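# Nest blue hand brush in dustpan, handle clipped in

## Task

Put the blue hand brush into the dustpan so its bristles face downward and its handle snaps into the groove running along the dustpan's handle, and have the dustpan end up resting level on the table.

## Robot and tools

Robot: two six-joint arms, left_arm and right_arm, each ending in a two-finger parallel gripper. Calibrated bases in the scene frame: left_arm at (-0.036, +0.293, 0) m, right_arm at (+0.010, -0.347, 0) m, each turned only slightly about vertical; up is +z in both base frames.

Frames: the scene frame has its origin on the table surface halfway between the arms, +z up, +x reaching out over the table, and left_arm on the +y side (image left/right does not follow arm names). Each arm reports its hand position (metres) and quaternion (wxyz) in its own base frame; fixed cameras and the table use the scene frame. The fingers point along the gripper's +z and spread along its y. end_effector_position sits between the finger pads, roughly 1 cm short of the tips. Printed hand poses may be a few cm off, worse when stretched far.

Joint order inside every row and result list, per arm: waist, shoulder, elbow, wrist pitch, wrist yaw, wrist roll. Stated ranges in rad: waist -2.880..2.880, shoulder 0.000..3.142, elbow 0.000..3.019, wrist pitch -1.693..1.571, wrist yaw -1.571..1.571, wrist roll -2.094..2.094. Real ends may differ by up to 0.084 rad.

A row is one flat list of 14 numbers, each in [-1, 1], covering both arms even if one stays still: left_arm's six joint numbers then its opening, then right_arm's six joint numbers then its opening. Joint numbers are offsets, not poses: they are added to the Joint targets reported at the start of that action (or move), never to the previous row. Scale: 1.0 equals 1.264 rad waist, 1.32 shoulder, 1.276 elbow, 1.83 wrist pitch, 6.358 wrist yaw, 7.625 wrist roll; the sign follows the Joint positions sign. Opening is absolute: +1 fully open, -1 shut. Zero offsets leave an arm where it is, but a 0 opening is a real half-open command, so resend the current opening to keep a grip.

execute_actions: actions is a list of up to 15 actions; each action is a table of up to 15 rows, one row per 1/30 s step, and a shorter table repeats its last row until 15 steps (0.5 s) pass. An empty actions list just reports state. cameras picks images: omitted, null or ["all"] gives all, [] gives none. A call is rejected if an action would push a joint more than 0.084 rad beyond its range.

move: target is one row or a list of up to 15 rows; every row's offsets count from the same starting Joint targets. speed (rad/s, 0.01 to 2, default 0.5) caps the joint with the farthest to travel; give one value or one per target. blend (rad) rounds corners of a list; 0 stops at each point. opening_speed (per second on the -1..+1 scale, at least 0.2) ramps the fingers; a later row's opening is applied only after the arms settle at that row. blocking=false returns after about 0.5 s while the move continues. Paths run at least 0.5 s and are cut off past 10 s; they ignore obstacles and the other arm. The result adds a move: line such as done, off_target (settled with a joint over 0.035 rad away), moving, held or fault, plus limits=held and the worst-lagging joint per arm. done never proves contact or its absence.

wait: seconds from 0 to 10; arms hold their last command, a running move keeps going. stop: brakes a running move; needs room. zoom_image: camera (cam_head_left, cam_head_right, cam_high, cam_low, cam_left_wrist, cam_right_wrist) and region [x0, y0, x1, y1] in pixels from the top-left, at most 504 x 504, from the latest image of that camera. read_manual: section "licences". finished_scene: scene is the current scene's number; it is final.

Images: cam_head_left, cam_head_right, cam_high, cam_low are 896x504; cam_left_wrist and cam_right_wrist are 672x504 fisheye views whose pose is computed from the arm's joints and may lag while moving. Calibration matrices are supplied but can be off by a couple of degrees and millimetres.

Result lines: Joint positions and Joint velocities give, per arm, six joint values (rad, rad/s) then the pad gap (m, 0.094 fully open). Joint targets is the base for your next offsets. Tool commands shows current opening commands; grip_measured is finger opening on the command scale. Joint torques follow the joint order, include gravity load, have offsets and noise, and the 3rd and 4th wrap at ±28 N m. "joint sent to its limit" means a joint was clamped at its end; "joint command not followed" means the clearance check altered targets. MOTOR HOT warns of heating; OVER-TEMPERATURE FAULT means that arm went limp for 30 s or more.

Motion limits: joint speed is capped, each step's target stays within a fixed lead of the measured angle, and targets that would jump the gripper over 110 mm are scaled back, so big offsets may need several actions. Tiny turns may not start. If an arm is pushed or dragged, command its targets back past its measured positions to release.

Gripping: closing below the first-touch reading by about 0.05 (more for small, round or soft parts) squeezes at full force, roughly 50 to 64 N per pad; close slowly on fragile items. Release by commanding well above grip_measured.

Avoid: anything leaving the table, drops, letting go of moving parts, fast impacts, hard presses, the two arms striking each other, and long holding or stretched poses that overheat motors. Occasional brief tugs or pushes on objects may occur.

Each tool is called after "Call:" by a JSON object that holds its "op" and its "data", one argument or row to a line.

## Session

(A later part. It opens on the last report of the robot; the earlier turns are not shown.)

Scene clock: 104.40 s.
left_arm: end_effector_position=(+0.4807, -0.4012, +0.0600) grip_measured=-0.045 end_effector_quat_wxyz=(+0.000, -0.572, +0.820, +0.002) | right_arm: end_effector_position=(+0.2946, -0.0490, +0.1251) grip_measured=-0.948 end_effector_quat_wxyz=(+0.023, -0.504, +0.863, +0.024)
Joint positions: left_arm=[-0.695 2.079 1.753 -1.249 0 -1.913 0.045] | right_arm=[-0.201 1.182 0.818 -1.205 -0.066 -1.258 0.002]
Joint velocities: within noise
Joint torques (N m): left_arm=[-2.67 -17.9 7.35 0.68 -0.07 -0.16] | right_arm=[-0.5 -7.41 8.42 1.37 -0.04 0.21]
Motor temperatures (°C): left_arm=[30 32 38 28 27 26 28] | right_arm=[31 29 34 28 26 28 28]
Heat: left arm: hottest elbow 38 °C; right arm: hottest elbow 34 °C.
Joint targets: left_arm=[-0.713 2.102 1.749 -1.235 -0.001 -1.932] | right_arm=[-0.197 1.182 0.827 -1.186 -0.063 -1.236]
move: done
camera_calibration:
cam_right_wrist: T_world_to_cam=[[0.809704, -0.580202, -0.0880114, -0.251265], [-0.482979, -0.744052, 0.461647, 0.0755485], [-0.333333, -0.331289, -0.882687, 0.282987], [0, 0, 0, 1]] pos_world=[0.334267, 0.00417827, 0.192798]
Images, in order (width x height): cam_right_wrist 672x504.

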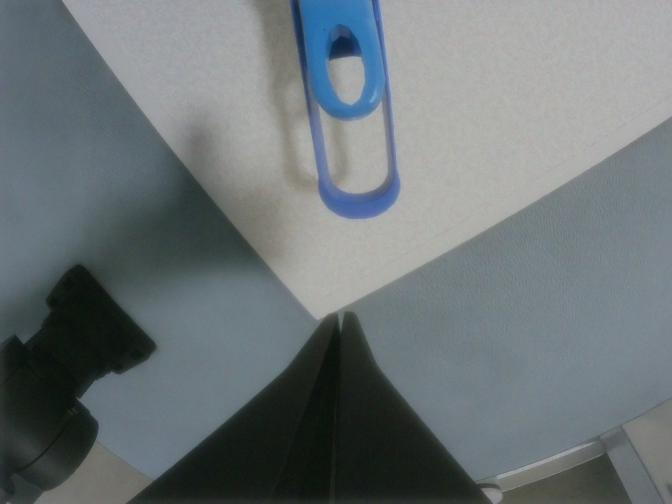

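Call:
{"op": "move", "data": {
  "target": [0, 0.0035, -0.01, 0.0118, 0, 0, -0.15, 0, 0, 0, 0, 0, 0, -0.95],
  "speed": 0.03,
  "cameras": ["cam_right_wrist"]
}}

Call:
{"op": "zoom_image", "data": {
  "camera": "cam_right_wrist",
  "region": [280, 0, 400, 124]
}}

Scene clock: 106.40 s.
left_arm: end_effector_position=(+0.4815, -0.4019, +0.0561) grip_measured=-0.045 end_effector_quat_wxyz=(+0.001, -0.572, +0.820, -0.003) | right_arm: end_effector_position=(+0.2946, -0.0490, +0.1251) grip_measured=-0.948 end_effector_quat_wxyz=(+0.023, -0.504, +0.863, +0.024)
Joint positions: left_arm=[-0.695 2.079 1.742 -1.228 0 -1.913 0.045] | right_arm=[-0.201 1.182 0.818 -1.205 -0.066 -1.258 0.002]
Joint velocities: within noise
Joint torques (N m): left_arm=[-2.61 -17.67 7.13 0.72 -0.07 -0.16] | right_arm=[-0.56 -7.47 8.43 1.37 -0.04 0.22]
Motor temperatures (°C): left_arm=[30 32 37 28 27 26 28] | right_arm=[31 29 34 28 26 28 28]
Heat: left arm: hottest elbow 37 °C; right arm: hottest elbow 34 °C.
Joint targets: left_arm=[-0.713 2.107 1.737 -1.214 -0.001 -1.932] | right_arm=[-0.197 1.182 0.827 -1.186 -0.063 -1.236]
move: done
camera_calibration:
cam_right_wrist: T_world_to_cam=[[0.809704, -0.580202, -0.0880114, -0.251265], [-0.482979, -0.744052, 0.461647, 0.0755485], [-0.333333, -0.331289, -0.882687, 0.282987], [0, 0, 0, 1]] pos_world=[0.334267, 0.00417827, 0.192798]
Images, in order (width x height): cam_right_wrist 672x504.

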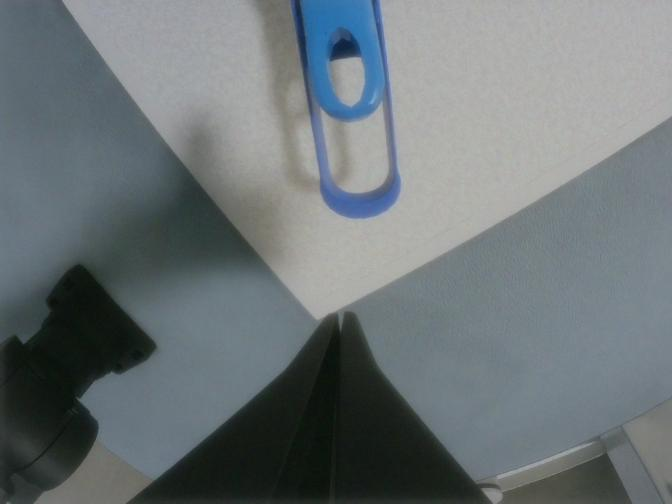

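Scaled by 4.065 from the camera's 672x504 image, which has a finer 960x720 frame.

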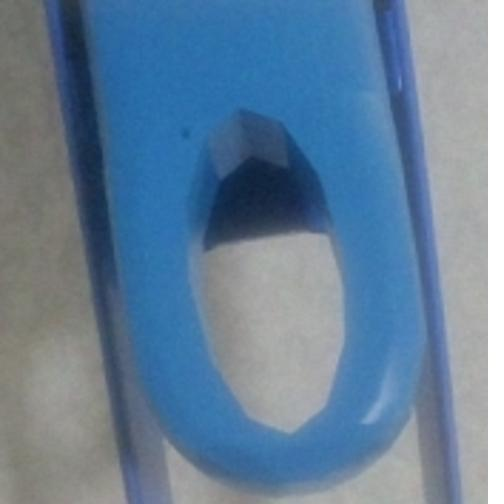

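Call:
{"op": "move", "data": {
  "target": [0, 0.0023, -0.0086, 0.006, 0, 0, -0.15, 0, 0, 0, 0, 0, 0, -0.95],
  "speed": 0.03,
  "cameras": []
}}

Scene clock: 107.67 s.
left_arm: end_effector_position=(+0.4819, -0.4022, +0.0554) grip_measured=-0.045 end_effector_quat_wxyz=(+0.002, -0.572, +0.820, -0.005) | right_arm: end_effector_position=(+0.2946, -0.0490, +0.1251) grip_measured=-0.948 end_effector_quat_wxyz=(+0.023, -0.504, +0.863, +0.024)
Joint positions: left_arm=[-0.695 2.077 1.737 -1.22 0 -1.913 0.045] | right_arm=[-0.201 1.182 0.818 -1.205 -0.066 -1.258 0.002]
Joint velocities: within noise
Joint torques (N m): left_arm=[-2.55 -17.44 6.75 0.87 -0.07 -0.16] | right_arm=[-0.56 -7.47 8.42 1.39 -0.04 0.22]
Motor temperatures (°C): left_arm=[30 32 37 28 27 26 28] | right_arm=[31 29 34 28 26 28 28]
Heat: left arm: hottest elbow 37 °C; right arm: hottest elbow 34 °C.
Joint targets: left_arm=[-0.713 2.110 1.726 -1.203 -0.001 -1.932] | right_arm=[-0.197 1.182 0.827 -1.186 -0.063 -1.236]
move: done
No camera images: "cameras" was empty.

Call:
{"op": "move", "data": {
  "target": [0, 0.0061, -0.0094, 0.0066, 0, 0, -0.15, 0, 0, 0, 0, 0, 0, -0.95],
  "speed": 0.03,
  "cameras": ["cam_right_wrist"]
}}

Call:
{"op": "zoom_image", "data": {
  "camera": "cam_right_wrist",
  "region": [280, 0, 400, 124]
}}

Scene clock: 108.87 s.
left_arm: end_effector_position=(+0.4816, -0.4020, +0.0537) grip_measured=-0.045 end_effector_quat_wxyz=(+0.002, -0.572, +0.820, -0.006) | right_arm: end_effector_position=(+0.2946, -0.0490, +0.1251) grip_measured=-0.948 end_effector_quat_wxyz=(+0.023, -0.504, +0.863, +0.024)
Joint positions: left_arm=[-0.695 2.077 1.733 -1.214 0 -1.913 0.045] | right_arm=[-0.201 1.182 0.818 -1.205 -0.066 -1.258 0.002]
Joint velocities: within noise
Joint torques (N m): left_arm=[-2.61 -16.85 6.13 1.09 -0.07 -0.16] | right_arm=[-0.56 -7.41 8.42 1.36 -0.04 0.22]
Motor temperatures (°C): left_arm=[30 32 37 28 27 26 28] | right_arm=[31 29 34 28 26 28 28]
Heat: left arm: hottest elbow 37 °C; right arm: hottest elbow 34 °C.
Joint targets: left_arm=[-0.713 2.118 1.714 -1.191 -0.001 -1.932] | right_arm=[-0.197 1.182 0.827 -1.186 -0.063 -1.236]
move: off_target (left_arm); left_arm: the shoulder is farthest, 0.041 rad from its target
camera_calibration:
cam_right_wrist: T_world_to_cam=[[0.809704, -0.580202, -0.0880114, -0.251265], [-0.482979, -0.744052, 0.461647, 0.0755485], [-0.333333, -0.331289, -0.882687, 0.282987], [0, 0, 0, 1]] pos_world=[0.334267, 0.00417827, 0.192798]
Images, in order (width x height): cam_right_wrist 672x504.

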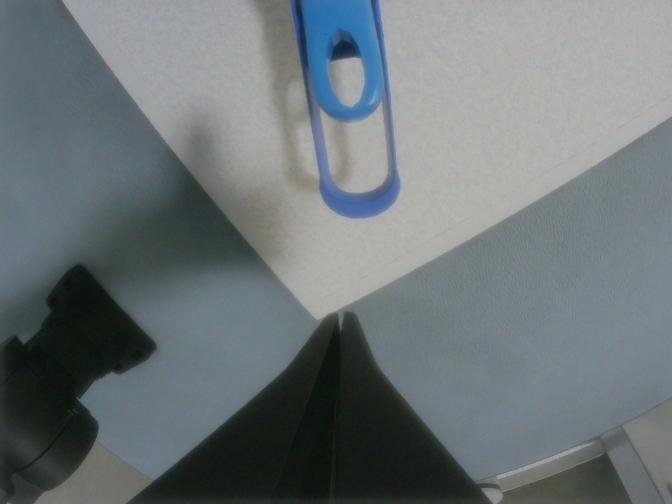

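Scaled by 4.065 from the camera's 672x504 image, which has a finer 960x720 frame.

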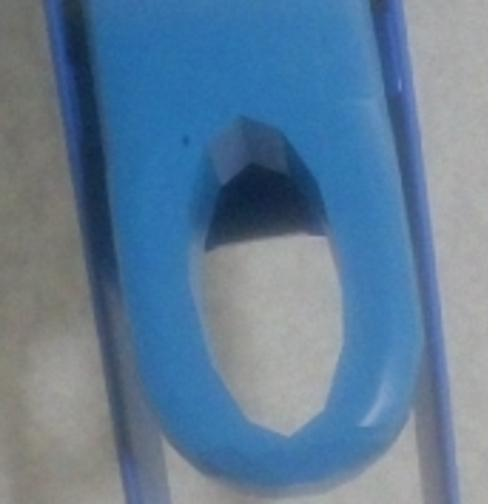

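Call:
{"op": "move", "data": {
  "target": [
    [0, -0.0061, 0.0094, -0.0066, 0, 0, -0.15, 0, 0, 0, 0, 0, 0, -0.95],
    [0, -0.0061, 0.0094, -0.0066, 0, 0, 0.4, 0, 0, 0, 0, 0, 0, -0.95]
  ],
  "speed": 0.03,
  "opening_speed": 0.2,
  "cameras": ["cam_left_wrist", "cam_right_wrist"]
}}

Scene clock: 113.33 s.
left_arm: end_effector_position=(+0.4815, -0.4019, +0.0528) grip_measured=+0.397 end_effector_quat_wxyz=(+0.002, -0.572, +0.820, -0.005) | right_arm: end_effector_position=(+0.2946, -0.0490, +0.1251) grip_measured=-0.948 end_effector_quat_wxyz=(+0.023, -0.504, +0.863, +0.024)
Joint positions: left_arm=[-0.695 2.079 1.733 -1.214 0 -1.913 0.066] | right_arm=[-0.201 1.182 0.818 -1.205 -0.066 -1.258 0.002]
Joint velocities: within noise
Joint torques (N m): left_arm=[-2.61 -17.44 7.05 0.62 -0.07 -0.16] | right_arm=[-0.44 -7.41 8.42 1.37 -0.04 0.22]
Motor temperatures (°C): left_arm=[30 32 37 28 27 26 28] | right_arm=[31 29 34 28 26 28 28]
Heat: left arm: hottest elbow 37 °C; right arm: hottest elbow 34 °C.
Joint targets: left_arm=[-0.713 2.110 1.726 -1.203 -0.001 -1.932] | right_arm=[-0.197 1.182 0.827 -1.186 -0.063 -1.236]
move: done
camera_calibration:
cam_left_wrist: T_world_to_cam=[[0.886845, -0.461093, -0.0299961, -0.606816], [-0.38202, -0.768182, 0.513767, -0.121452], [-0.259937, -0.444172, -0.857405, 0.0757502], [0, 0, 0, 1]] pos_world=[0.511445, -0.339449, 0.109144]
cam_right_wrist: T_world_to_cam=[[0.809704, -0.580202, -0.0880114, -0.251265], [-0.482979, -0.744052, 0.461647, 0.0755485], [-0.333333, -0.331289, -0.882687, 0.282987], [0, 0, 0, 1]] pos_world=[0.334267, 0.00417827, 0.192798]
Images, in order (width x height): cam_left_wrist 672x504, cam_right_wrist 672x504.

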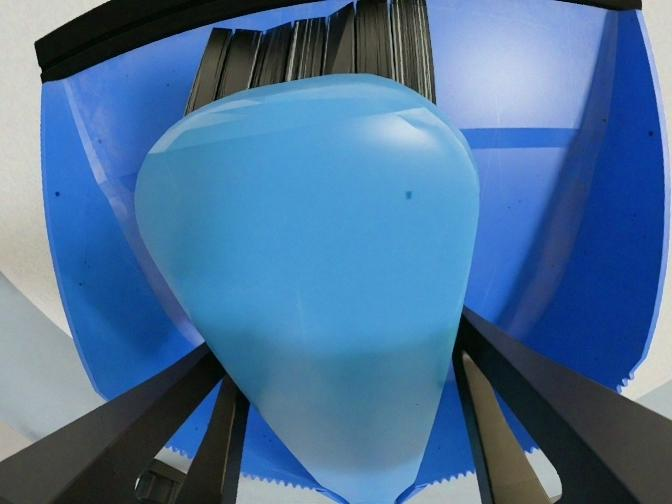

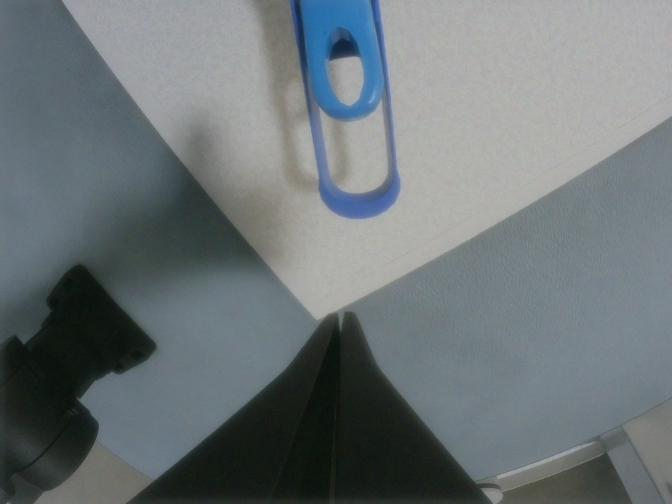

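Call:
{"op": "move", "data": {
  "target": [
    [0, -0.0341, 0.0376, -0.0066, 0, 0, 0.55, 0, 0, 0, 0, 0, 0, -0.95],
    [0, -0.0838, 0.1681, -0.1306, 0, 0, 0.55, 0, 0, 0, 0, 0, 0, -0.95],
    [0.356, -0.0838, 0.1681, -0.1306, 0, 0, 0.55, 0, 0, 0, 0, 0, 0, -0.95]
  ],
  "speed": [0.1, 0.2, 0.5],
  "opening_speed": 0.3,
  "cameras": ["cam_right_wrist", "cam_high"]
}}

Call:
{"op": "zoom_image", "data": {
  "camera": "cam_right_wrist",
  "region": [280, 0, 400, 124]
}}

Call:
{"op": "zoom_image", "data": {
  "camera": "cam_high",
  "region": [440, 240, 620, 340]
}}

Scene clock: 118.43 s.
left_arm: end_effector_position=(+0.6064, -0.1593, +0.1465) grip_measured=+0.548 end_effector_quat_wxyz=(-0.002, +0.737, -0.676, +0.004) | right_arm: end_effector_position=(+0.2946, -0.0490, +0.1251) grip_measured=-0.948 end_effector_quat_wxyz=(+0.023, -0.504, +0.863, +0.024)
Joint positions: left_arm=[-0.256 2.016 1.883 -1.429 0 -1.913 0.073] | right_arm=[-0.201 1.182 0.818 -1.205 -0.066 -1.258 0.002]
Joint velocities: within noise
Joint torques (N m): left_arm=[-1.9 -20.89 12.42 -0.32 -0.06 -0.17] | right_arm=[-0.56 -7.47 8.43 1.39 -0.04 0.22]
Motor temperatures (°C): left_arm=[30 33 37 28 27 26 28] | right_arm=[31 29 34 28 26 28 28]
Heat: left arm: hottest elbow 37 °C; right arm: hottest elbow 34 °C.
Joint targets: left_arm=[-0.263 1.999 1.940 -1.442 0.000 -1.932] | right_arm=[-0.197 1.182 0.827 -1.186 -0.063 -1.236]
move: off_target (left_arm); left_arm: the elbow is farthest, 0.058 rad from its target
camera_calibration:
cam_right_wrist: T_world_to_cam=[[0.809704, -0.580202, -0.0880114, -0.251265], [-0.482979, -0.744052, 0.461647, 0.0755485], [-0.333333, -0.331289, -0.882687, 0.282987], [0, 0, 0, 1]] pos_world=[0.334267, 0.00417827, 0.192798]
Images, in order (width x height): cam_high 896x504, cam_right_wrist 672x504.

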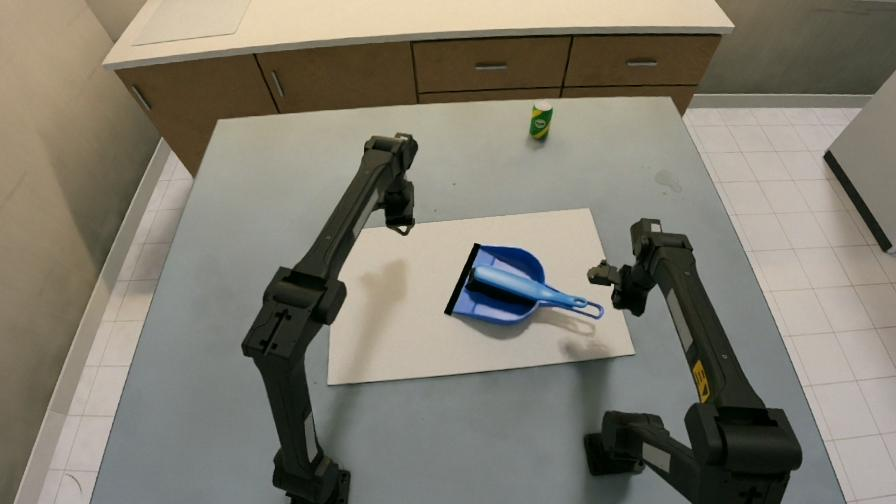

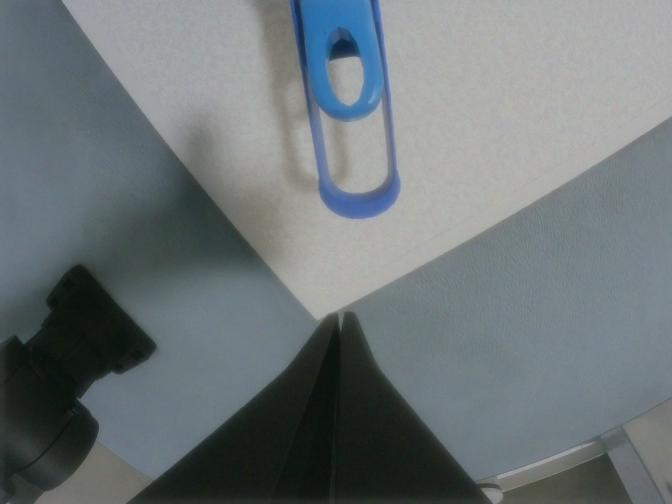

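Scaled by 4.065 from the camera's 672x504 image, which has a finer 960x720 frame.

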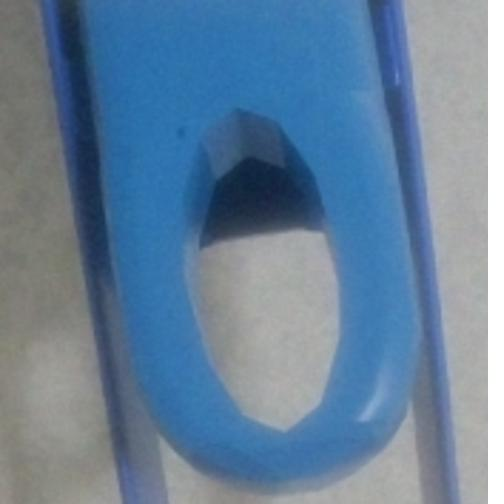

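Scaled by 2.800 from the camera's 896x504 image, which has a finer 1280x720 frame.

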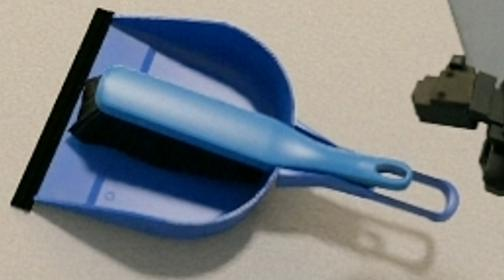

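Call:
{"op": "move", "data": {
  "target": [0, 0, 0, 0, 0, 0, 0.55, 0.2227, 0.1220, 0.1011, 0.0437, 0, 0.03266, -0.95],
  "speed": 0.3,
  "cameras": ["cam_right_wrist"]
}}

Scene clock: 122.53 s.
left_arm: end_effector_position=(+0.6059, -0.1611, +0.1465) grip_measured=+0.548 end_effector_quat_wxyz=(-0.002, +0.736, -0.677, +0.004) | right_arm: end_effector_position=(+0.3435, +0.0392, +0.1031) grip_measured=-0.948 end_effector_quat_wxyz=(+0.013, -0.519, +0.854, +0.030)
Joint positions: left_arm=[-0.259 2.016 1.883 -1.429 0 -1.913 0.073] | right_arm=[0.083 1.343 0.893 -1.124 -0.065 -1.01 0.002]
Joint velocities: within noise
Joint torques (N m): left_arm=[-2.08 -20.89 12.42 -0.31 -0.07 -0.16] | right_arm=[-0.67 -9.76 12.33 1.37 -0.06 0.25]
Motor temperatures (°C): left_arm=[30 33 38 28 27 26 28] | right_arm=[31 29 34 28 26 28 28]
Heat: left arm: hottest elbow 38 °C; right arm: hottest elbow 34 °C.
Joint targets: left_arm=[-0.263 1.999 1.940 -1.442 0.000 -1.932] | right_arm=[0.085 1.343 0.956 -1.106 -0.063 -0.987]
move: off_target (left_arm, right_arm); left_arm: the elbow is farthest, 0.057 rad from its target; right_arm: the elbow is farthest, 0.063 rad from its target
camera_calibration:
cam_right_wrist: T_world_to_cam=[[0.82795, -0.550719, -0.105861, -0.24716], [-0.445837, -0.760895, 0.471454, 0.161849], [-0.340188, -0.343143, -0.875514, 0.311087], [0, 0, 0, 1]] pos_world=[0.382622, 0.0937814, 0.169892]
Images, in order (width x height): cam_right_wrist 672x504.

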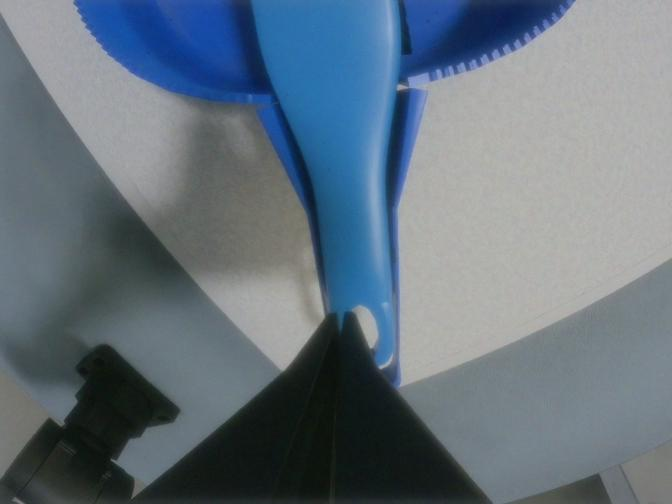

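Call:
{"op": "zoom_image", "data": {
  "camera": "cam_right_wrist",
  "region": [270, 190, 430, 390]
}}

Scaled by 2.520 from the camera's 672x504 image, which has a finer 960x720 frame.

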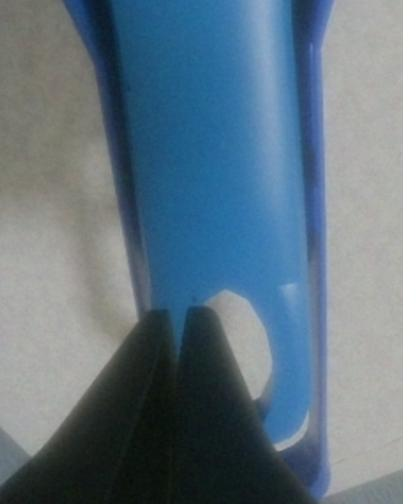

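Call:
{"op": "move", "data": {
  "target": [0, 0, 0, 0, 0, 0, 0.55, 0, 0.0229, -0.0611, 0.0322, 0, 0, -0.95],
  "speed": 0.08,
  "cameras": []
}}

Scene clock: 128.90 s.
left_arm: end_effector_position=(+0.6059, -0.1611, +0.1465) grip_measured=+0.548 end_effector_quat_wxyz=(-0.002, +0.736, -0.677, +0.004) | right_arm: end_effector_position=(+0.3463, +0.0394, +0.0848) grip_measured=-0.948 end_effector_quat_wxyz=(+0.014, -0.519, +0.854, +0.029)
Joint positions: left_arm=[-0.259 2.016 1.883 -1.429 0 -1.913 0.073] | right_arm=[0.083 1.374 0.868 -1.066 -0.065 -1.009 0.002]
Joint velocities: within noise
Joint torques (N m): left_arm=[-2.02 -20.95 12.42 -0.32 -0.08 -0.16] | right_arm=[-0.62 -10.05 7.86 1.37 -0.07 0.22]
Motor temperatures (°C): left_arm=[30 34 38 28 27 26 28] | right_arm=[31 29 35 28 26 28 28]
Heat: left arm: hottest elbow 38 °C; right arm: hottest elbow 35 °C.
Joint targets: left_arm=[-0.263 1.999 1.940 -1.442 0.000 -1.932] | right_arm=[0.085 1.374 0.878 -1.047 -0.063 -0.987]
move: off_target (left_arm); left_arm: the elbow is farthest, 0.057 rad from its target
No camera images: "cameras" was empty.

Call:
{"op": "move", "data": {
  "target": [0, 0, 0, 0, 0, 0, 0.55, 0, 0.0094, -0.0099, 0.0139, 0, 0, -0.95],
  "speed": 0.03,
  "cameras": []
}}

Scene clock: 130.47 s.
left_arm: end_effector_position=(+0.6059, -0.1611, +0.1465) grip_measured=+0.548 end_effector_quat_wxyz=(-0.002, +0.736, -0.677, +0.004) | right_arm: end_effector_position=(+0.3487, +0.0396, +0.0802) grip_measured=-0.948 end_effector_quat_wxyz=(+0.019, -0.519, +0.854, +0.027)
Joint positions: left_arm=[-0.259 2.016 1.883 -1.429 0 -1.913 0.073] | right_arm=[0.083 1.38 0.861 -1.041 -0.065 -1.009 0.002]
Joint velocities: within noise
Joint torques (N m): left_arm=[-2.02 -20.89 12.42 -0.32 -0.08 -0.16] | right_arm=[-0.62 -9.64 7.56 1.35 -0.07 0.21]
Motor temperatures (°C): left_arm=[30 34 38 28 27 26 28] | right_arm=[31 29 35 28 26 28 28]
Heat: left arm: hottest elbow 38 °C; right arm: hottest elbow 35 °C.
Joint targets: left_arm=[-0.263 1.999 1.940 -1.442 0.000 -1.932] | right_arm=[0.085 1.386 0.865 -1.021 -0.063 -0.987]
move: off_target (left_arm); left_arm: the elbow is farthest, 0.057 rad from its target
No camera images: "cameras" was empty.

Call:
{"op": "move", "data": {
  "target": [
    [0, 0, 0, 0, 0, 0, 0.55, -0.0257, 0.0111, -0.0140, 0.0082, 0, 0, -0.95],
    [0, 0, 0, 0, 0, 0, 0.55, -0.0354, 0.0167, -0.0305, 0.0235, 0, 0, -0.95]
  ],
  "speed": 0.04,
  "blend": 0.005,
  "cameras": ["cam_right_wrist"]
}}

Scene clock: 134.70 s.
left_arm: end_effector_position=(+0.6059, -0.1611, +0.1465) grip_measured=+0.548 end_effector_quat_wxyz=(-0.002, +0.736, -0.677, +0.004) | right_arm: end_effector_position=(+0.3430, +0.0302, +0.0612) grip_measured=-0.948 end_effector_quat_wxyz=(+0.014, -0.508, +0.861, +0.030)
Joint positions: left_arm=[-0.259 2.016 1.883 -1.429 0 -1.913 0.073] | right_arm=[0.057 1.401 0.824 -0.996 -0.065 -1.009 0.002]
Joint velocities: within noise
Joint torques (N m): left_arm=[-2.02 -20.89 12.42 -0.32 -0.07 -0.16] | right_arm=[-2.14 -9.52 7.12 1.42 -0.06 0.22]
Motor temperatures (°C): left_arm=[30 34 38 28 27 26 28] | right_arm=[31 29 35 28 26 28 28]
Heat: left arm: hottest elbow 38 °C; right arm: hottest elbow 35 °C.
Joint targets: left_arm=[-0.263 1.999 1.940 -1.442 0.000 -1.932] | right_arm=[0.040 1.408 0.826 -0.979 -0.063 -0.987]
move: off_target (left_arm); left_arm: the elbow is farthest, 0.057 rad from its target
camera_calibration:
cam_right_wrist: T_world_to_cam=[[0.812918, -0.572737, -0.105529, -0.250403], [-0.466295, -0.748666, 0.47124, 0.181163], [-0.348903, -0.333872, -0.875669, 0.273903], [0, 0, 0, 1]] pos_world=[0.383598, 0.0836639, 0.128052]
Images, in order (width x height): cam_right_wrist 672x504.

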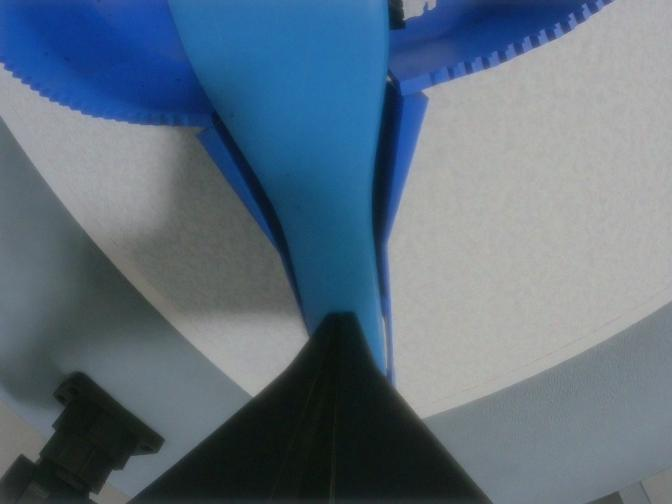

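Call:
{"op": "move", "data": {
  "target": [0, 0, 0, 0, 0, 0, 0.55, -0.0089, 0.0191, -0.0267, 0.0178, 0, 0, -0.95],
  "speed": 0.03,
  "cameras": []
}}

Scene clock: 136.87 s.
left_arm: end_effector_position=(+0.6059, -0.1611, +0.1465) grip_measured=+0.548 end_effector_quat_wxyz=(-0.002, +0.736, -0.677, +0.004) | right_arm: end_effector_position=(+0.3352, +0.0256, +0.0433) grip_measured=-0.948 end_effector_quat_wxyz=(+0.004, -0.502, +0.864, +0.034)
Joint positions: left_arm=[-0.259 2.016 1.883 -1.429 0 -1.913 0.073] | right_arm=[0.044 1.426 0.792 -0.961 -0.065 -1.009 0.002]
Joint velocities: within noise
Joint torques (N m): left_arm=[-2.08 -20.89 12.42 -0.31 -0.07 -0.16] | right_arm=[-2.02 -9.47 6.61 1.24 -0.07 0.21]
Motor temperatures (°C): left_arm=[30 34 39 28 27 26 28] | right_arm=[31 29 35 28 26 28 28]
Heat: left arm: hottest elbow 39 °C; right arm: hottest elbow 35 °C.
Joint targets: left_arm=[-0.263 1.999 1.940 -1.442 0.000 -1.932] | right_arm=[0.029 1.433 0.792 -0.946 -0.063 -0.987]
move: off_target (left_arm); left_arm: the elbow is farthest, 0.057 rad from its target
No camera images: "cameras" was empty.

Call:
{"op": "move", "data": {
  "target": [0,0,0,0,0,0,0.55,0,0.0364,-0.0329,0,0,0,-0.95],
  "speed": 0.04,
  "cameras": []
}}

Scene clock: 140.10 s.
left_arm: end_effector_position=(+0.6059, -0.1611, +0.1465) grip_measured=+0.548 end_effector_quat_wxyz=(-0.002, +0.736, -0.677, +0.004) | right_arm: end_effector_position=(+0.3303, +0.0235, +0.0372) grip_measured=-0.948 end_effector_quat_wxyz=(-0.004, -0.499, +0.866, +0.039)
Joint positions: left_arm=[-0.259 2.016 1.883 -1.429 0 -1.913 0.073] | right_arm=[0.038 1.437 0.782 -0.96 -0.066 -1.009 0.002]
Joint velocities: within noise
Joint torques (N m): left_arm=[-2.02 -20.89 12.41 -0.31 -0.08 -0.16] | right_arm=[-2.08 -6.36 4 1.13 -0.03 0.21]
Motor temperatures (°C): left_arm=[30 34 39 28 27 26 27] | right_arm=[31 29 34 28 26 28 28]
Heat: left arm: hottest elbow 39 °C; right arm: hottest elbow 34 °C.
Joint targets: left_arm=[-0.263 1.999 1.940 -1.442 0.000 -1.932] | right_arm=[0.029 1.481 0.750 -0.946 -0.063 -0.987]
move: off_target (left_arm, right_arm); left_arm: the elbow is farthest, 0.057 rad from its target; right_arm: the shoulder is farthest, 0.044 rad from its target
No camera images: "cameras" was empty.

Call:
{"op": "move", "data": {
  "target": [0,0,0,0,0,0,0.55,0,0.0364,-0.0329,0,0,0,-0.95],
  "speed": 0.04,
  "cameras": []
}}

Call:
{"op": "move", "data": {
  "target": [0,0,0,0,0,0,0.55,0,0.0364,-0.0329,0,0,0,-0.95],
  "speed": 0.04,
  "cameras": ["cam_right_wrist"]
}}

Scene clock: 142.40 s.
left_arm: end_effector_position=(+0.6059, -0.1611, +0.1465) grip_measured=+0.548 end_effector_quat_wxyz=(-0.002, +0.736, -0.677, +0.004) | right_arm: end_effector_position=(+0.3293, +0.0236, +0.0358) grip_measured=-0.948 end_effector_quat_wxyz=(-0.006, -0.499, +0.866, +0.041)
Joint positions: left_arm=[-0.259 2.016 1.883 -1.429 0 -1.913 0.073] | right_arm=[0.038 1.44 0.781 -0.96 -0.067 -1.009 0.002]
Joint velocities: within noise
Joint torques (N m): left_arm=[-2.02 -20.89 12.42 -0.32 -0.07 -0.16] | right_arm=[-2.08 -2.43 0.98 1.11 0.01 0.21]
Motor temperatures (°C): left_arm=[30 35 39 28 27 26 27] | right_arm=[31 29 34 28 26 28 28]
Heat: left arm: hottest elbow 39 °C; right arm: hottest elbow 34 °C.
Joint targets: left_arm=[-0.263 1.999 1.940 -1.442 0.000 -1.932] | right_arm=[0.029 1.529 0.708 -0.946 -0.063 -0.987]
move: off_target (left_arm, right_arm); left_arm: the elbow is farthest, 0.057 rad from its target; right_arm: the shoulder is farthest, 0.089 rad from its target
No camera images: "cameras" was empty.

Scene clock: 143.83 s.
left_arm: end_effector_position=(+0.6059, -0.1611, +0.1465) grip_measured=+0.548 end_effector_quat_wxyz=(-0.002, +0.736, -0.677, +0.004) | right_arm: end_effector_position=(+0.3290, +0.0235, +0.0349) grip_measured=-0.948 end_effector_quat_wxyz=(-0.006, -0.498, +0.866, +0.042)
Joint positions: left_arm=[-0.259 2.016 1.883 -1.429 0 -1.913 0.073] | right_arm=[0.037 1.443 0.781 -0.96 -0.069 -1.009 0.002]
Joint velocities: within noise
Joint torques (N m): left_arm=[-2.02 -20.89 12.41 -0.31 -0.08 -0.16] | right_arm=[-2.02 0.44 -1.47 1.13 0.11 0.2]
Motor temperatures (°C): left_arm=[30 35 39 28 27 26 27] | right_arm=[31 29 34 28 26 28 28]
Heat: left arm: hottest elbow 39 °C; right arm: hottest elbow 34 °C.
Joint targets: left_arm=[-0.263 1.999 1.940 -1.442 0.000 -1.932] | right_arm=[0.029 1.577 0.666 -0.946 -0.063 -0.987]
move: off_target (left_arm, right_arm); left_arm: the elbow is farthest, 0.057 rad from its target; right_arm: the shoulder is farthest, 0.134 rad from its target
camera_calibration:
cam_right_wrist: T_world_to_cam=[[0.795267, -0.588618, -0.145189, -0.23806], [-0.458158, -0.740343, 0.491918, 0.178464], [-0.397041, -0.324687, -0.85845, 0.25878], [0, 0, 0, 1]] pos_world=[0.373832, 0.0760204, 0.099797]
Images, in order (width x height): cam_right_wrist 672x504.

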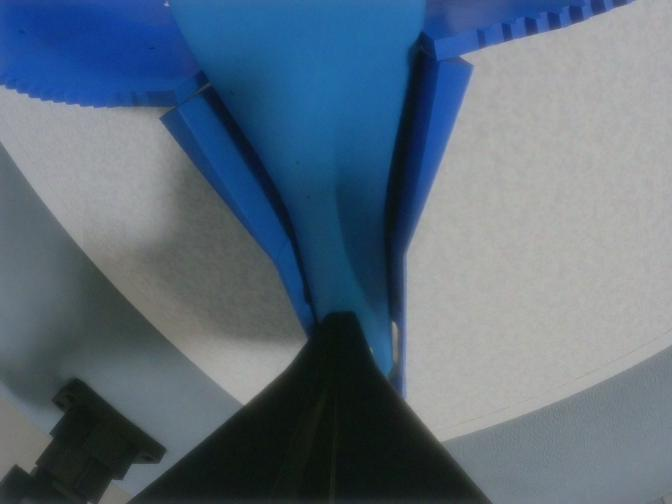

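Call:
{"op": "move", "data": {
  "target": [0,0,0,0,0,0,0.55,0,0.0364,-0.0329,0,0,0,-0.95],
  "speed": 0.05,
  "cameras": []
}}

Call:
{"op": "move", "data": {
  "target": [0,0,0,0,0,0,0.55,-0.025,0,0,0,0,0,-0.95],
  "speed": 0.06,
  "cameras": []
}}

Scene clock: 145.57 s.
left_arm: end_effector_position=(+0.6059, -0.1611, +0.1465) grip_measured=+0.548 end_effector_quat_wxyz=(-0.002, +0.736, -0.677, +0.004) | right_arm: end_effector_position=(+0.3289, +0.0234, +0.0345) grip_measured=-0.948 end_effector_quat_wxyz=(-0.006, -0.497, +0.866, +0.044)
Joint positions: left_arm=[-0.259 2.016 1.883 -1.429 0 -1.913 0.073] | right_arm=[0.035 1.444 0.781 -0.96 -0.072 -1.009 0.002]
Joint velocities: within noise
Joint torques (N m): left_arm=[-2.02 -20.95 12.44 -0.32 -0.08 -0.16] | right_arm=[-1.9 2.67 -3.28 1.05 0.17 0.18]
Motor temperatures (°C): left_arm=[30 35 39 28 27 26 27] | right_arm=[31 29 34 28 26 28 28]
Heat: left arm: hottest elbow 39 °C; right arm: hottest elbow 34 °C.
Joint targets: left_arm=[-0.263 1.999 1.940 -1.442 0.000 -1.932] | right_arm=[0.030 1.604 0.642 -0.948 -0.064 -0.990]
move: off_target (left_arm, right_arm); left_arm: the elbow is farthest, 0.057 rad from its target; right_arm: the shoulder is farthest, 0.181 rad from its target
No camera images: "cameras" was empty.

Scene clock: 146.40 s.
left_arm: end_effector_position=(+0.6059, -0.1611, +0.1465) grip_measured=+0.548 end_effector_quat_wxyz=(-0.002, +0.736, -0.677, +0.004) | right_arm: end_effector_position=(+0.3289, +0.0223, +0.0341) grip_measured=-0.948 end_effector_quat_wxyz=(-0.004, -0.493, +0.869, +0.049)
Joint positions: left_arm=[-0.259 2.016 1.883 -1.429 0 -1.913 0.073] | right_arm=[0.026 1.446 0.781 -0.96 -0.083 -1.009 0.002]
Joint velocities: within noise
Joint torques (N m): left_arm=[-2.02 -20.89 12.42 -0.32 -0.07 -0.16] | right_arm=[-3.31 2.49 -3.28 1.05 0.67 0.18]
Motor temperatures (°C): left_arm=[30 35 39 28 27 26 27] | right_arm=[31 29 34 28 26 28 28]
Heat: left arm: hottest elbow 39 °C; right arm: hottest elbow 34 °C.
Joint targets: left_arm=[-0.263 1.999 1.940 -1.442 0.000 -1.932] | right_arm=[-0.002 1.604 0.642 -0.948 -0.064 -0.990]
move: off_target (left_arm, right_arm); left_arm: the elbow is farthest, 0.057 rad from its target; right_arm: the shoulder is farthest, 0.158 rad from its target
No camera images: "cameras" was empty.

Call:
{"op": "move", "data": {
  "target": [
    [0,0,0,0,0,0,0.55,0.04,0,0,0,0,0,-0.95],
    [0,0,0,0,0,0,0.55,0.02,0,0,0,0,0,-0.95]
  ],
  "speed": 0.06,
  "blend": [0.005,0],
  "cameras": []
}}

Scene clock: 148.23 s.
left_arm: end_effector_position=(+0.6059, -0.1611, +0.1465) grip_measured=+0.548 end_effector_quat_wxyz=(-0.002, +0.736, -0.677, +0.004) | right_arm: end_effector_position=(+0.3289, +0.0229, +0.0341) grip_measured=-0.948 end_effector_quat_wxyz=(-0.004, -0.494, +0.868, +0.049)
Joint positions: left_arm=[-0.259 2.016 1.883 -1.429 0 -1.913 0.073] | right_arm=[0.027 1.446 0.781 -0.96 -0.083 -1.009 0.002]
Joint velocities: within noise
Joint torques (N m): left_arm=[-2.02 -20.89 12.42 -0.31 -0.08 -0.16] | right_arm=[-1.9 2.49 -3.28 1.05 0.68 0.18]
Motor temperatures (°C): left_arm=[30 35 39 28 27 26 27] | right_arm=[31 29 34 28 26 28 28]
Heat: left arm: hottest elbow 39 °C; right arm: hottest elbow 34 °C.
Joint targets: left_arm=[-0.263 1.999 1.940 -1.442 0.000 -1.932] | right_arm=[0.024 1.604 0.642 -0.948 -0.064 -0.990]
move: off_target (left_arm, right_arm); left_arm: the elbow is farthest, 0.057 rad from its target; right_arm: the shoulder is farthest, 0.158 rad from its target
No camera images: "cameras" was empty.

Call:
{"op": "move", "data": {
  "target": [0,0,0,0,0,0,0.55,0.0127,-0.1091,0.0925,0.0126,0,0,-0.95],
  "speed": 0.08,
  "cameras": []
}}

Scene clock: 151.50 s.
left_arm: end_effector_position=(+0.6059, -0.1611, +0.1465) grip_measured=+0.548 end_effector_quat_wxyz=(-0.002, +0.736, -0.677, +0.004) | right_arm: end_effector_position=(+0.3306, +0.0235, +0.0368) grip_measured=-0.948 end_effector_quat_wxyz=(+0.003, -0.497, +0.867, +0.041)
Joint positions: left_arm=[-0.259 2.016 1.883 -1.429 0 -1.913 0.073] | right_arm=[0.034 1.432 0.776 -0.949 -0.075 -1.009 0.002]
Joint velocities: within noise
Joint torques (N m): left_arm=[-2.02 -20.89 12.44 -0.31 -0.07 -0.16] | right_arm=[-0.73 -7.47 5.23 1.55 0.31 0.18]
Motor temperatures (°C): left_arm=[30 35 40 28 27 26 27] | right_arm=[31 29 34 28 26 28 28]
Heat: left arm: hottest elbow 40 °C; right arm: hottest elbow 34 °C.
Joint targets: left_arm=[-0.263 1.999 1.940 -1.442 0.000 -1.932] | right_arm=[0.040 1.460 0.760 -0.925 -0.064 -0.990]
move: off_target (left_arm); left_arm: the elbow is farthest, 0.057 rad from its target
No camera images: "cameras" was empty.

Call:
{"op": "move", "data": {
  "target": [
    [0,0,0,0,0,0,0.55,0.0079,-0.0447,0.0533,-0.0197,0,0,-0.95],
    [0,0,0,0,0,0,0.55,0.0182,-0.0481,0.0795,-0.0404,0,0,-0.95],
    [0,0,0,0,0,0,0.55,0.0301,-0.0545,0.1058,-0.0623,0,0,-0.95],
    [0,0,0,0,0,0,0.55,0.0411,-0.0598,0.1215,-0.0743,0,0,-0.95],
    [0,0,0,0,0,0,0.55,0.0427,-0.0932,0.1497,-0.1109,0,0,-0.95]
  ],
  "speed": [0.05,0.03,0.03,0.03,0.04],
  "blend": [0.01,0.01,0.01,0.01,0],
  "cameras": ["cam_right_wrist"]
}}

Scene clock: 160.47 s.
left_arm: end_effector_position=(+0.6059, -0.1611, +0.1465) grip_measured=+0.548 end_effector_quat_wxyz=(-0.002, +0.736, -0.677, +0.004) | right_arm: end_effector_position=(+0.3451, +0.0377, +0.0966) grip_measured=-0.948 end_effector_quat_wxyz=(+0.011, -0.516, +0.856, +0.033)
Joint positions: left_arm=[-0.259 2.016 1.883 -1.429 0 -1.913 0.073] | right_arm=[0.077 1.36 0.89 -1.111 -0.068 -1.009 0.002]
Joint velocities: within noise
Joint torques (N m): left_arm=[-2.02 -20.89 12.42 -0.31 -0.07 -0.16] | right_arm=[-0.32 -12.04 12.16 -0.2 0.02 0.18]
Motor temperatures (°C): left_arm=[30 35 40 28 27 26 27] | right_arm=[30 29 34 28 26 28 28]
Heat: left arm: hottest elbow 40 °C; right arm: hottest elbow 34 °C.
Joint targets: left_arm=[-0.263 1.999 1.940 -1.442 0.000 -1.932] | right_arm=[0.094 1.337 0.951 -1.128 -0.064 -0.990]
move: off_target (left_arm, right_arm); left_arm: the elbow is farthest, 0.057 rad from its target; right_arm: the elbow is farthest, 0.061 rad from its target
camera_calibration:
cam_right_wrist: T_world_to_cam=[[0.823371, -0.556157, -0.112916, -0.24758], [-0.447855, -0.758988, 0.472613, 0.165056], [-0.348549, -0.338566, -0.874006, 0.308021], [0, 0, 0, 1]] pos_world=[0.385132, 0.0918675, 0.163249]
Images, in order (width x height): cam_right_wrist 672x504.

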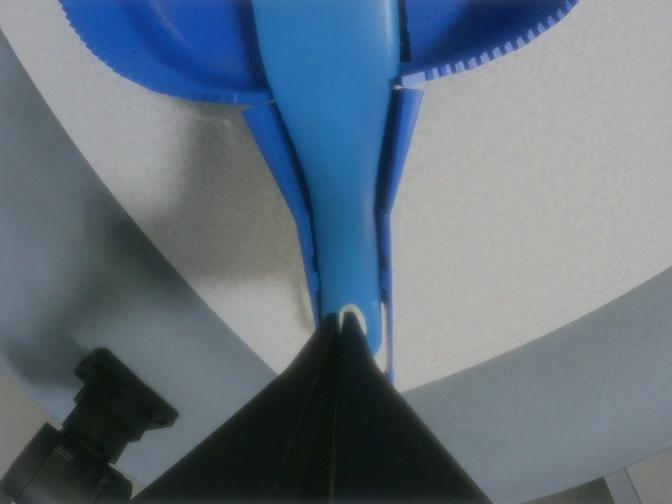

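Call:
{"op": "move", "data": {
  "target": [0,0,0,0,0,0,0.55,0,0.0371,-0.0674,0.0585,0,0,-0.95],
  "speed": 0.06,
  "cameras": []
}}

Call:
{"op": "move", "data": {
  "target": [0,0,0,0,0,0,0.55,0,0.0068,-0.0074,0.0101,0,0,-0.95],
  "speed": 0.03,
  "cameras": []
}}

Scene clock: 163.47 s.
left_arm: end_effector_position=(+0.6059, -0.1611, +0.1465) grip_measured=+0.548 end_effector_quat_wxyz=(-0.002, +0.736, -0.677, +0.004) | right_arm: end_effector_position=(+0.3478, +0.0379, +0.0777) grip_measured=-0.948 end_effector_quat_wxyz=(+0.017, -0.516, +0.856, +0.029)
Joint positions: left_arm=[-0.259 2.016 1.883 -1.429 0 -1.913 0.073] | right_arm=[0.077 1.385 0.858 -1.04 -0.068 -1.009 0.002]
Joint velocities: within noise
Joint torques (N m): left_arm=[-2.08 -20.89 12.42 -0.32 -0.07 -0.16] | right_arm=[-0.32 -10.05 7.75 1.4 0.02 0.18]
Motor temperatures (°C): left_arm=[30 35 40 28 27 26 27] | right_arm=[30 29 34 28 26 28 28]
Heat: left arm: hottest elbow 40 °C; right arm: hottest elbow 34 °C.
Joint targets: left_arm=[-0.263 1.999 1.940 -1.442 0.000 -1.932] | right_arm=[0.094 1.386 0.865 -1.020 -0.064 -0.990]
move: off_target (left_arm); left_arm: the elbow is farthest, 0.057 rad from its target
No camera images: "cameras" was empty.

Scene clock: 164.40 s.
left_arm: end_effector_position=(+0.6059, -0.1611, +0.1465) grip_measured=+0.548 end_effector_quat_wxyz=(-0.002, +0.736, -0.677, +0.004) | right_arm: end_effector_position=(+0.3478, +0.0379, +0.0722) grip_measured=-0.948 end_effector_quat_wxyz=(+0.018, -0.516, +0.856, +0.029)
Joint positions: left_arm=[-0.259 2.016 1.883 -1.429 0 -1.913 0.073] | right_arm=[0.077 1.392 0.848 -1.021 -0.068 -1.009 0.002]
Joint velocities: within noise
Joint torques (N m): left_arm=[-2.02 -20.89 12.42 -0.32 -0.07 -0.16] | right_arm=[-0.32 -9.99 7.65 1.31 0.02 0.18]
Motor temperatures (°C): left_arm=[30 35 40 28 27 26 27] | right_arm=[30 29 34 28 26 28 28]
Heat: left arm: hottest elbow 40 °C; right arm: hottest elbow 34 °C.
Joint targets: left_arm=[-0.263 1.999 1.940 -1.442 0.000 -1.932] | right_arm=[0.094 1.395 0.856 -1.002 -0.064 -0.990]
move: off_target (left_arm); left_arm: the elbow is farthest, 0.057 rad from its target
No camera images: "cameras" was empty.

Call:
{"op": "move", "data": {
  "target": [0,0,0,0,0,0,0.55,0,0.0034,-0.0037,0.0051,0,0,-0.95],
  "speed": 0.03,
  "cameras": []
}}

Scene clock: 165.37 s.
left_arm: end_effector_position=(+0.6059, -0.1611, +0.1465) grip_measured=+0.548 end_effector_quat_wxyz=(-0.002, +0.736, -0.677, +0.004) | right_arm: end_effector_position=(+0.3486, +0.0380, +0.0702) grip_measured=-0.948 end_effector_quat_wxyz=(+0.019, -0.516, +0.856, +0.028)
Joint positions: left_arm=[-0.259 2.016 1.883 -1.429 0 -1.913 0.073] | right_arm=[0.077 1.395 0.845 -1.012 -0.068 -1.009 0.002]
Joint velocities: within noise
Joint torques (N m): left_arm=[-2.08 -20.89 12.44 -0.31 -0.07 -0.16] | right_arm=[-0.26 -9.88 7.62 1.43 0.02 0.19]
Motor temperatures (°C): left_arm=[30 35 40 28 27 26 27] | right_arm=[30 29 34 28 26 28 28]
Heat: left arm: hottest elbow 40 °C; right arm: hottest elbow 34 °C.
Joint targets: left_arm=[-0.263 1.999 1.940 -1.442 0.000 -1.932] | right_arm=[0.094 1.399 0.851 -0.993 -0.064 -0.990]
move: off_target (left_arm); left_arm: the elbow is farthest, 0.057 rad from its target
No camera images: "cameras" was empty.

Call:
{"op": "move", "data": {
  "target": [0,0,0,0,0,0,0.55,0,0.0034,-0.0037,0.0051,0,0,-0.95],
  "speed": 0.03,
  "cameras": []
}}

Scene clock: 166.40 s.
left_arm: end_effector_position=(+0.6059, -0.1611, +0.1465) grip_measured=+0.548 end_effector_quat_wxyz=(-0.002, +0.736, -0.677, +0.004) | right_arm: end_effector_position=(+0.3494, +0.0380, +0.0682) grip_measured=-0.948 end_effector_quat_wxyz=(+0.021, -0.516, +0.856, +0.027)
Joint positions: left_arm=[-0.259 2.016 1.883 -1.429 0 -1.913 0.073] | right_arm=[0.077 1.398 0.842 -1.002 -0.068 -1.009 0.002]
Joint velocities: within noise
Joint torques (N m): left_arm=[-2.02 -20.89 12.42 -0.32 -0.07 -0.16] | right_arm=[-0.26 -9.76 7.45 1.43 0.01 0.19]
Motor temperatures (°C): left_arm=[30 35 40 28 27 26 27] | right_arm=[30 29 34 28 26 28 28]
Heat: left arm: hottest elbow 40 °C; right arm: hottest elbow 34 °C.
Joint targets: left_arm=[-0.263 1.999 1.940 -1.442 0.000 -1.932] | right_arm=[0.094 1.404 0.847 -0.983 -0.064 -0.990]
move: off_target (left_arm); left_arm: the elbow is farthest, 0.057 rad from its target
No camera images: "cameras" was empty.

Call:
{"op": "move", "data": {
  "target": [
    [0,0,0,0,0,0,0.55,0,-0.0508,0.0815,-0.0792,0,0,-0.95],
    [0,0,0,0,0,0,0.55,-0.2302,-0.1682,-0.0157,-0.1109,0,-0.0323,-0.95]
  ],
  "speed": [0.1,0.4],
  "blend": [0.02,0],
  "cameras": ["cam_right_wrist","cam_low"]
}}

Scene clock: 170.37 s.
left_arm: end_effector_position=(+0.6059, -0.1611, +0.1465) grip_measured=+0.548 end_effector_quat_wxyz=(-0.002, +0.736, -0.677, +0.004) | right_arm: end_effector_position=(+0.3033, -0.0477, +0.1196) grip_measured=-0.948 end_effector_quat_wxyz=(+0.028, -0.489, +0.872, +0.020)
Joint positions: left_arm=[-0.259 2.016 1.883 -1.429 0 -1.913 0.073] | right_arm=[-0.192 1.202 0.818 -1.17 -0.067 -1.213 0.002]
Joint velocities: within noise
Joint torques (N m): left_arm=[-2.02 -20.89 12.44 -0.32 -0.08 -0.16] | right_arm=[-1.96 -9.52 8.34 -0.02 -0.04 -0.22]
Motor temperatures (°C): left_arm=[30 35 41 28 27 26 27] | right_arm=[30 29 34 28 26 28 28]
Heat: left arm: hottest elbow 41 °C; right arm: hottest elbow 34 °C.
Joint targets: left_arm=[-0.263 1.999 1.940 -1.442 0.000 -1.932] | right_arm=[-0.197 1.182 0.827 -1.186 -0.064 -1.236]
move: off_target (left_arm); left_arm: the elbow is farthest, 0.057 rad from its target
camera_calibration:
cam_right_wrist: T_world_to_cam=[[0.789463, -0.608814, -0.0780668, -0.254434], [-0.514664, -0.725887, 0.456299, 0.0943793], [-0.334469, -0.320053, -0.886395, 0.282772], [0, 0, 0, 1]] pos_world=[0.344018, 0.00410796, 0.18772]
Images, in order (width x height): cam_low 896x504, cam_right_wrist 672x504.

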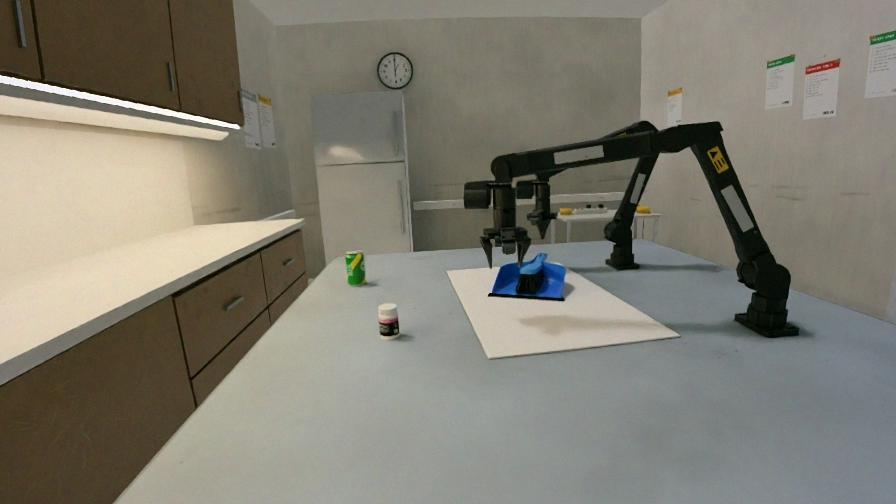

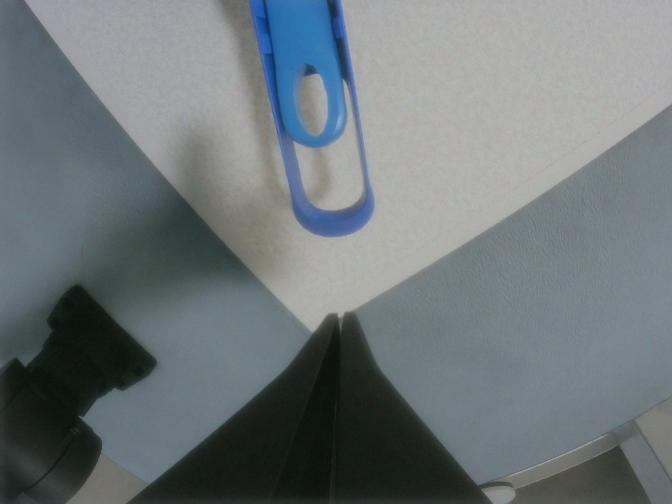

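Call:
{"op": "zoom_image", "data": {
  "camera": "cam_right_wrist",
  "region": [220, 0, 420, 150]
}}

Call:
{"op": "zoom_image", "data": {
  "camera": "cam_low",
  "region": [470, 225, 590, 315]
}}

Scaled by 2.520 from the camera's 672x504 image, which has a finer 960x720 frame.

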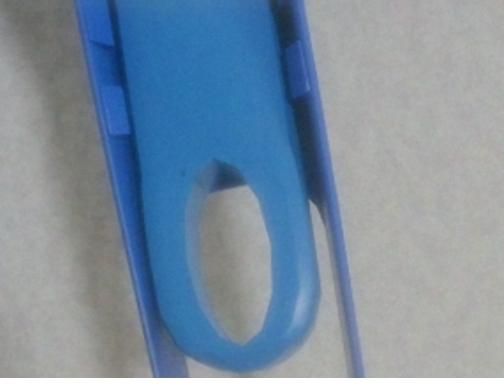

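Scaled by 4.200 from the camera's 896x504 image, which has a finer 1280x720 frame.

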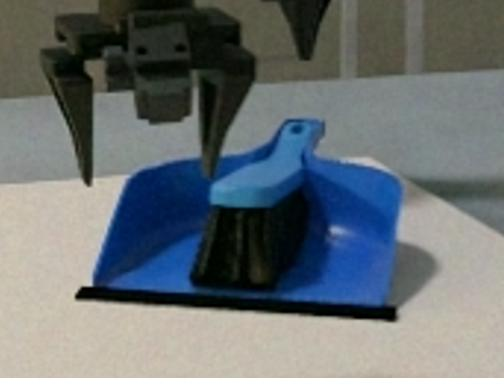

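Call:
{"op": "execute_actions", "data": {
  "actions": [],
  "cameras": ["cam_high"]
}}

Call:
{"op": "zoom_image", "data": {
  "camera": "cam_high",
  "region": [430, 230, 620, 350]
}}

Scene clock: 172.23 s.
left_arm: end_effector_position=(+0.6059, -0.1611, +0.1465) grip_measured=+0.548 end_effector_quat_wxyz=(-0.002, +0.736, -0.677, +0.004) | right_arm: end_effector_position=(+0.3033, -0.0477, +0.1196) grip_measured=-0.948 end_effector_quat_wxyz=(+0.028, -0.489, +0.872, +0.020)
Joint positions: left_arm=[-0.259 2.016 1.883 -1.429 0 -1.913 0.073] | right_arm=[-0.192 1.202 0.818 -1.17 -0.067 -1.214 0.002]
Joint velocities: within noise
Joint torques (N m): left_arm=[-2.02 -20.89 12.42 -0.32 -0.07 -0.16] | right_arm=[-1.96 -9.47 8.36 -0.02 -0.04 -0.24]
Motor temperatures (°C): left_arm=[30 36 41 28 27 26 27] | right_arm=[30 29 34 28 26 28 28]
Heat: left arm: hottest elbow 41 °C; right arm: hottest elbow 34 °C.
Joint targets: left_arm=[-0.263 1.999 1.940 -1.442 0.000 -1.932] | right_arm=[-0.197 1.182 0.827 -1.186 -0.064 -1.236]
Tool commands: left_gripper/opening=+0.55 right_gripper/opening=-0.95
Images, in order (width x height): cam_high 896x504.

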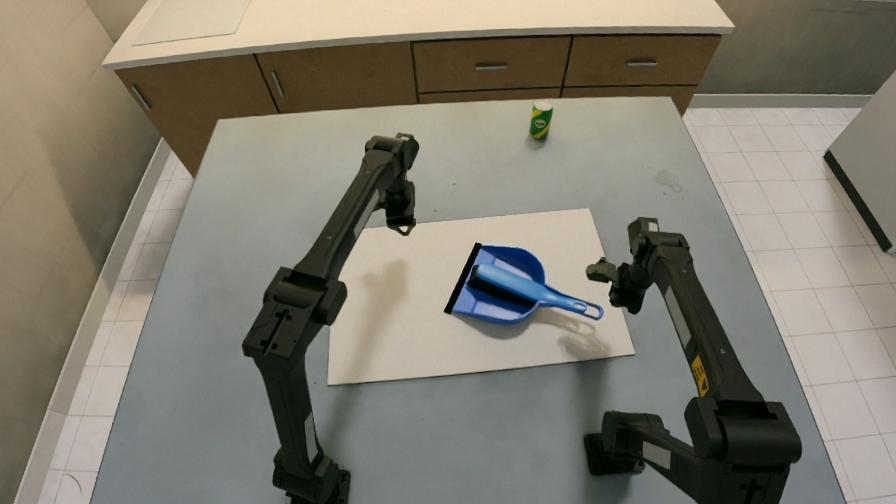

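Scaled by 2.653 from the camera's 896x504 image, which has a finer 1280x720 frame.

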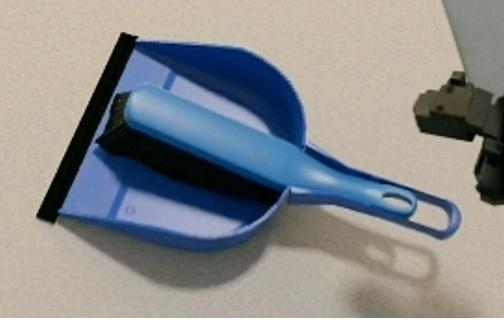

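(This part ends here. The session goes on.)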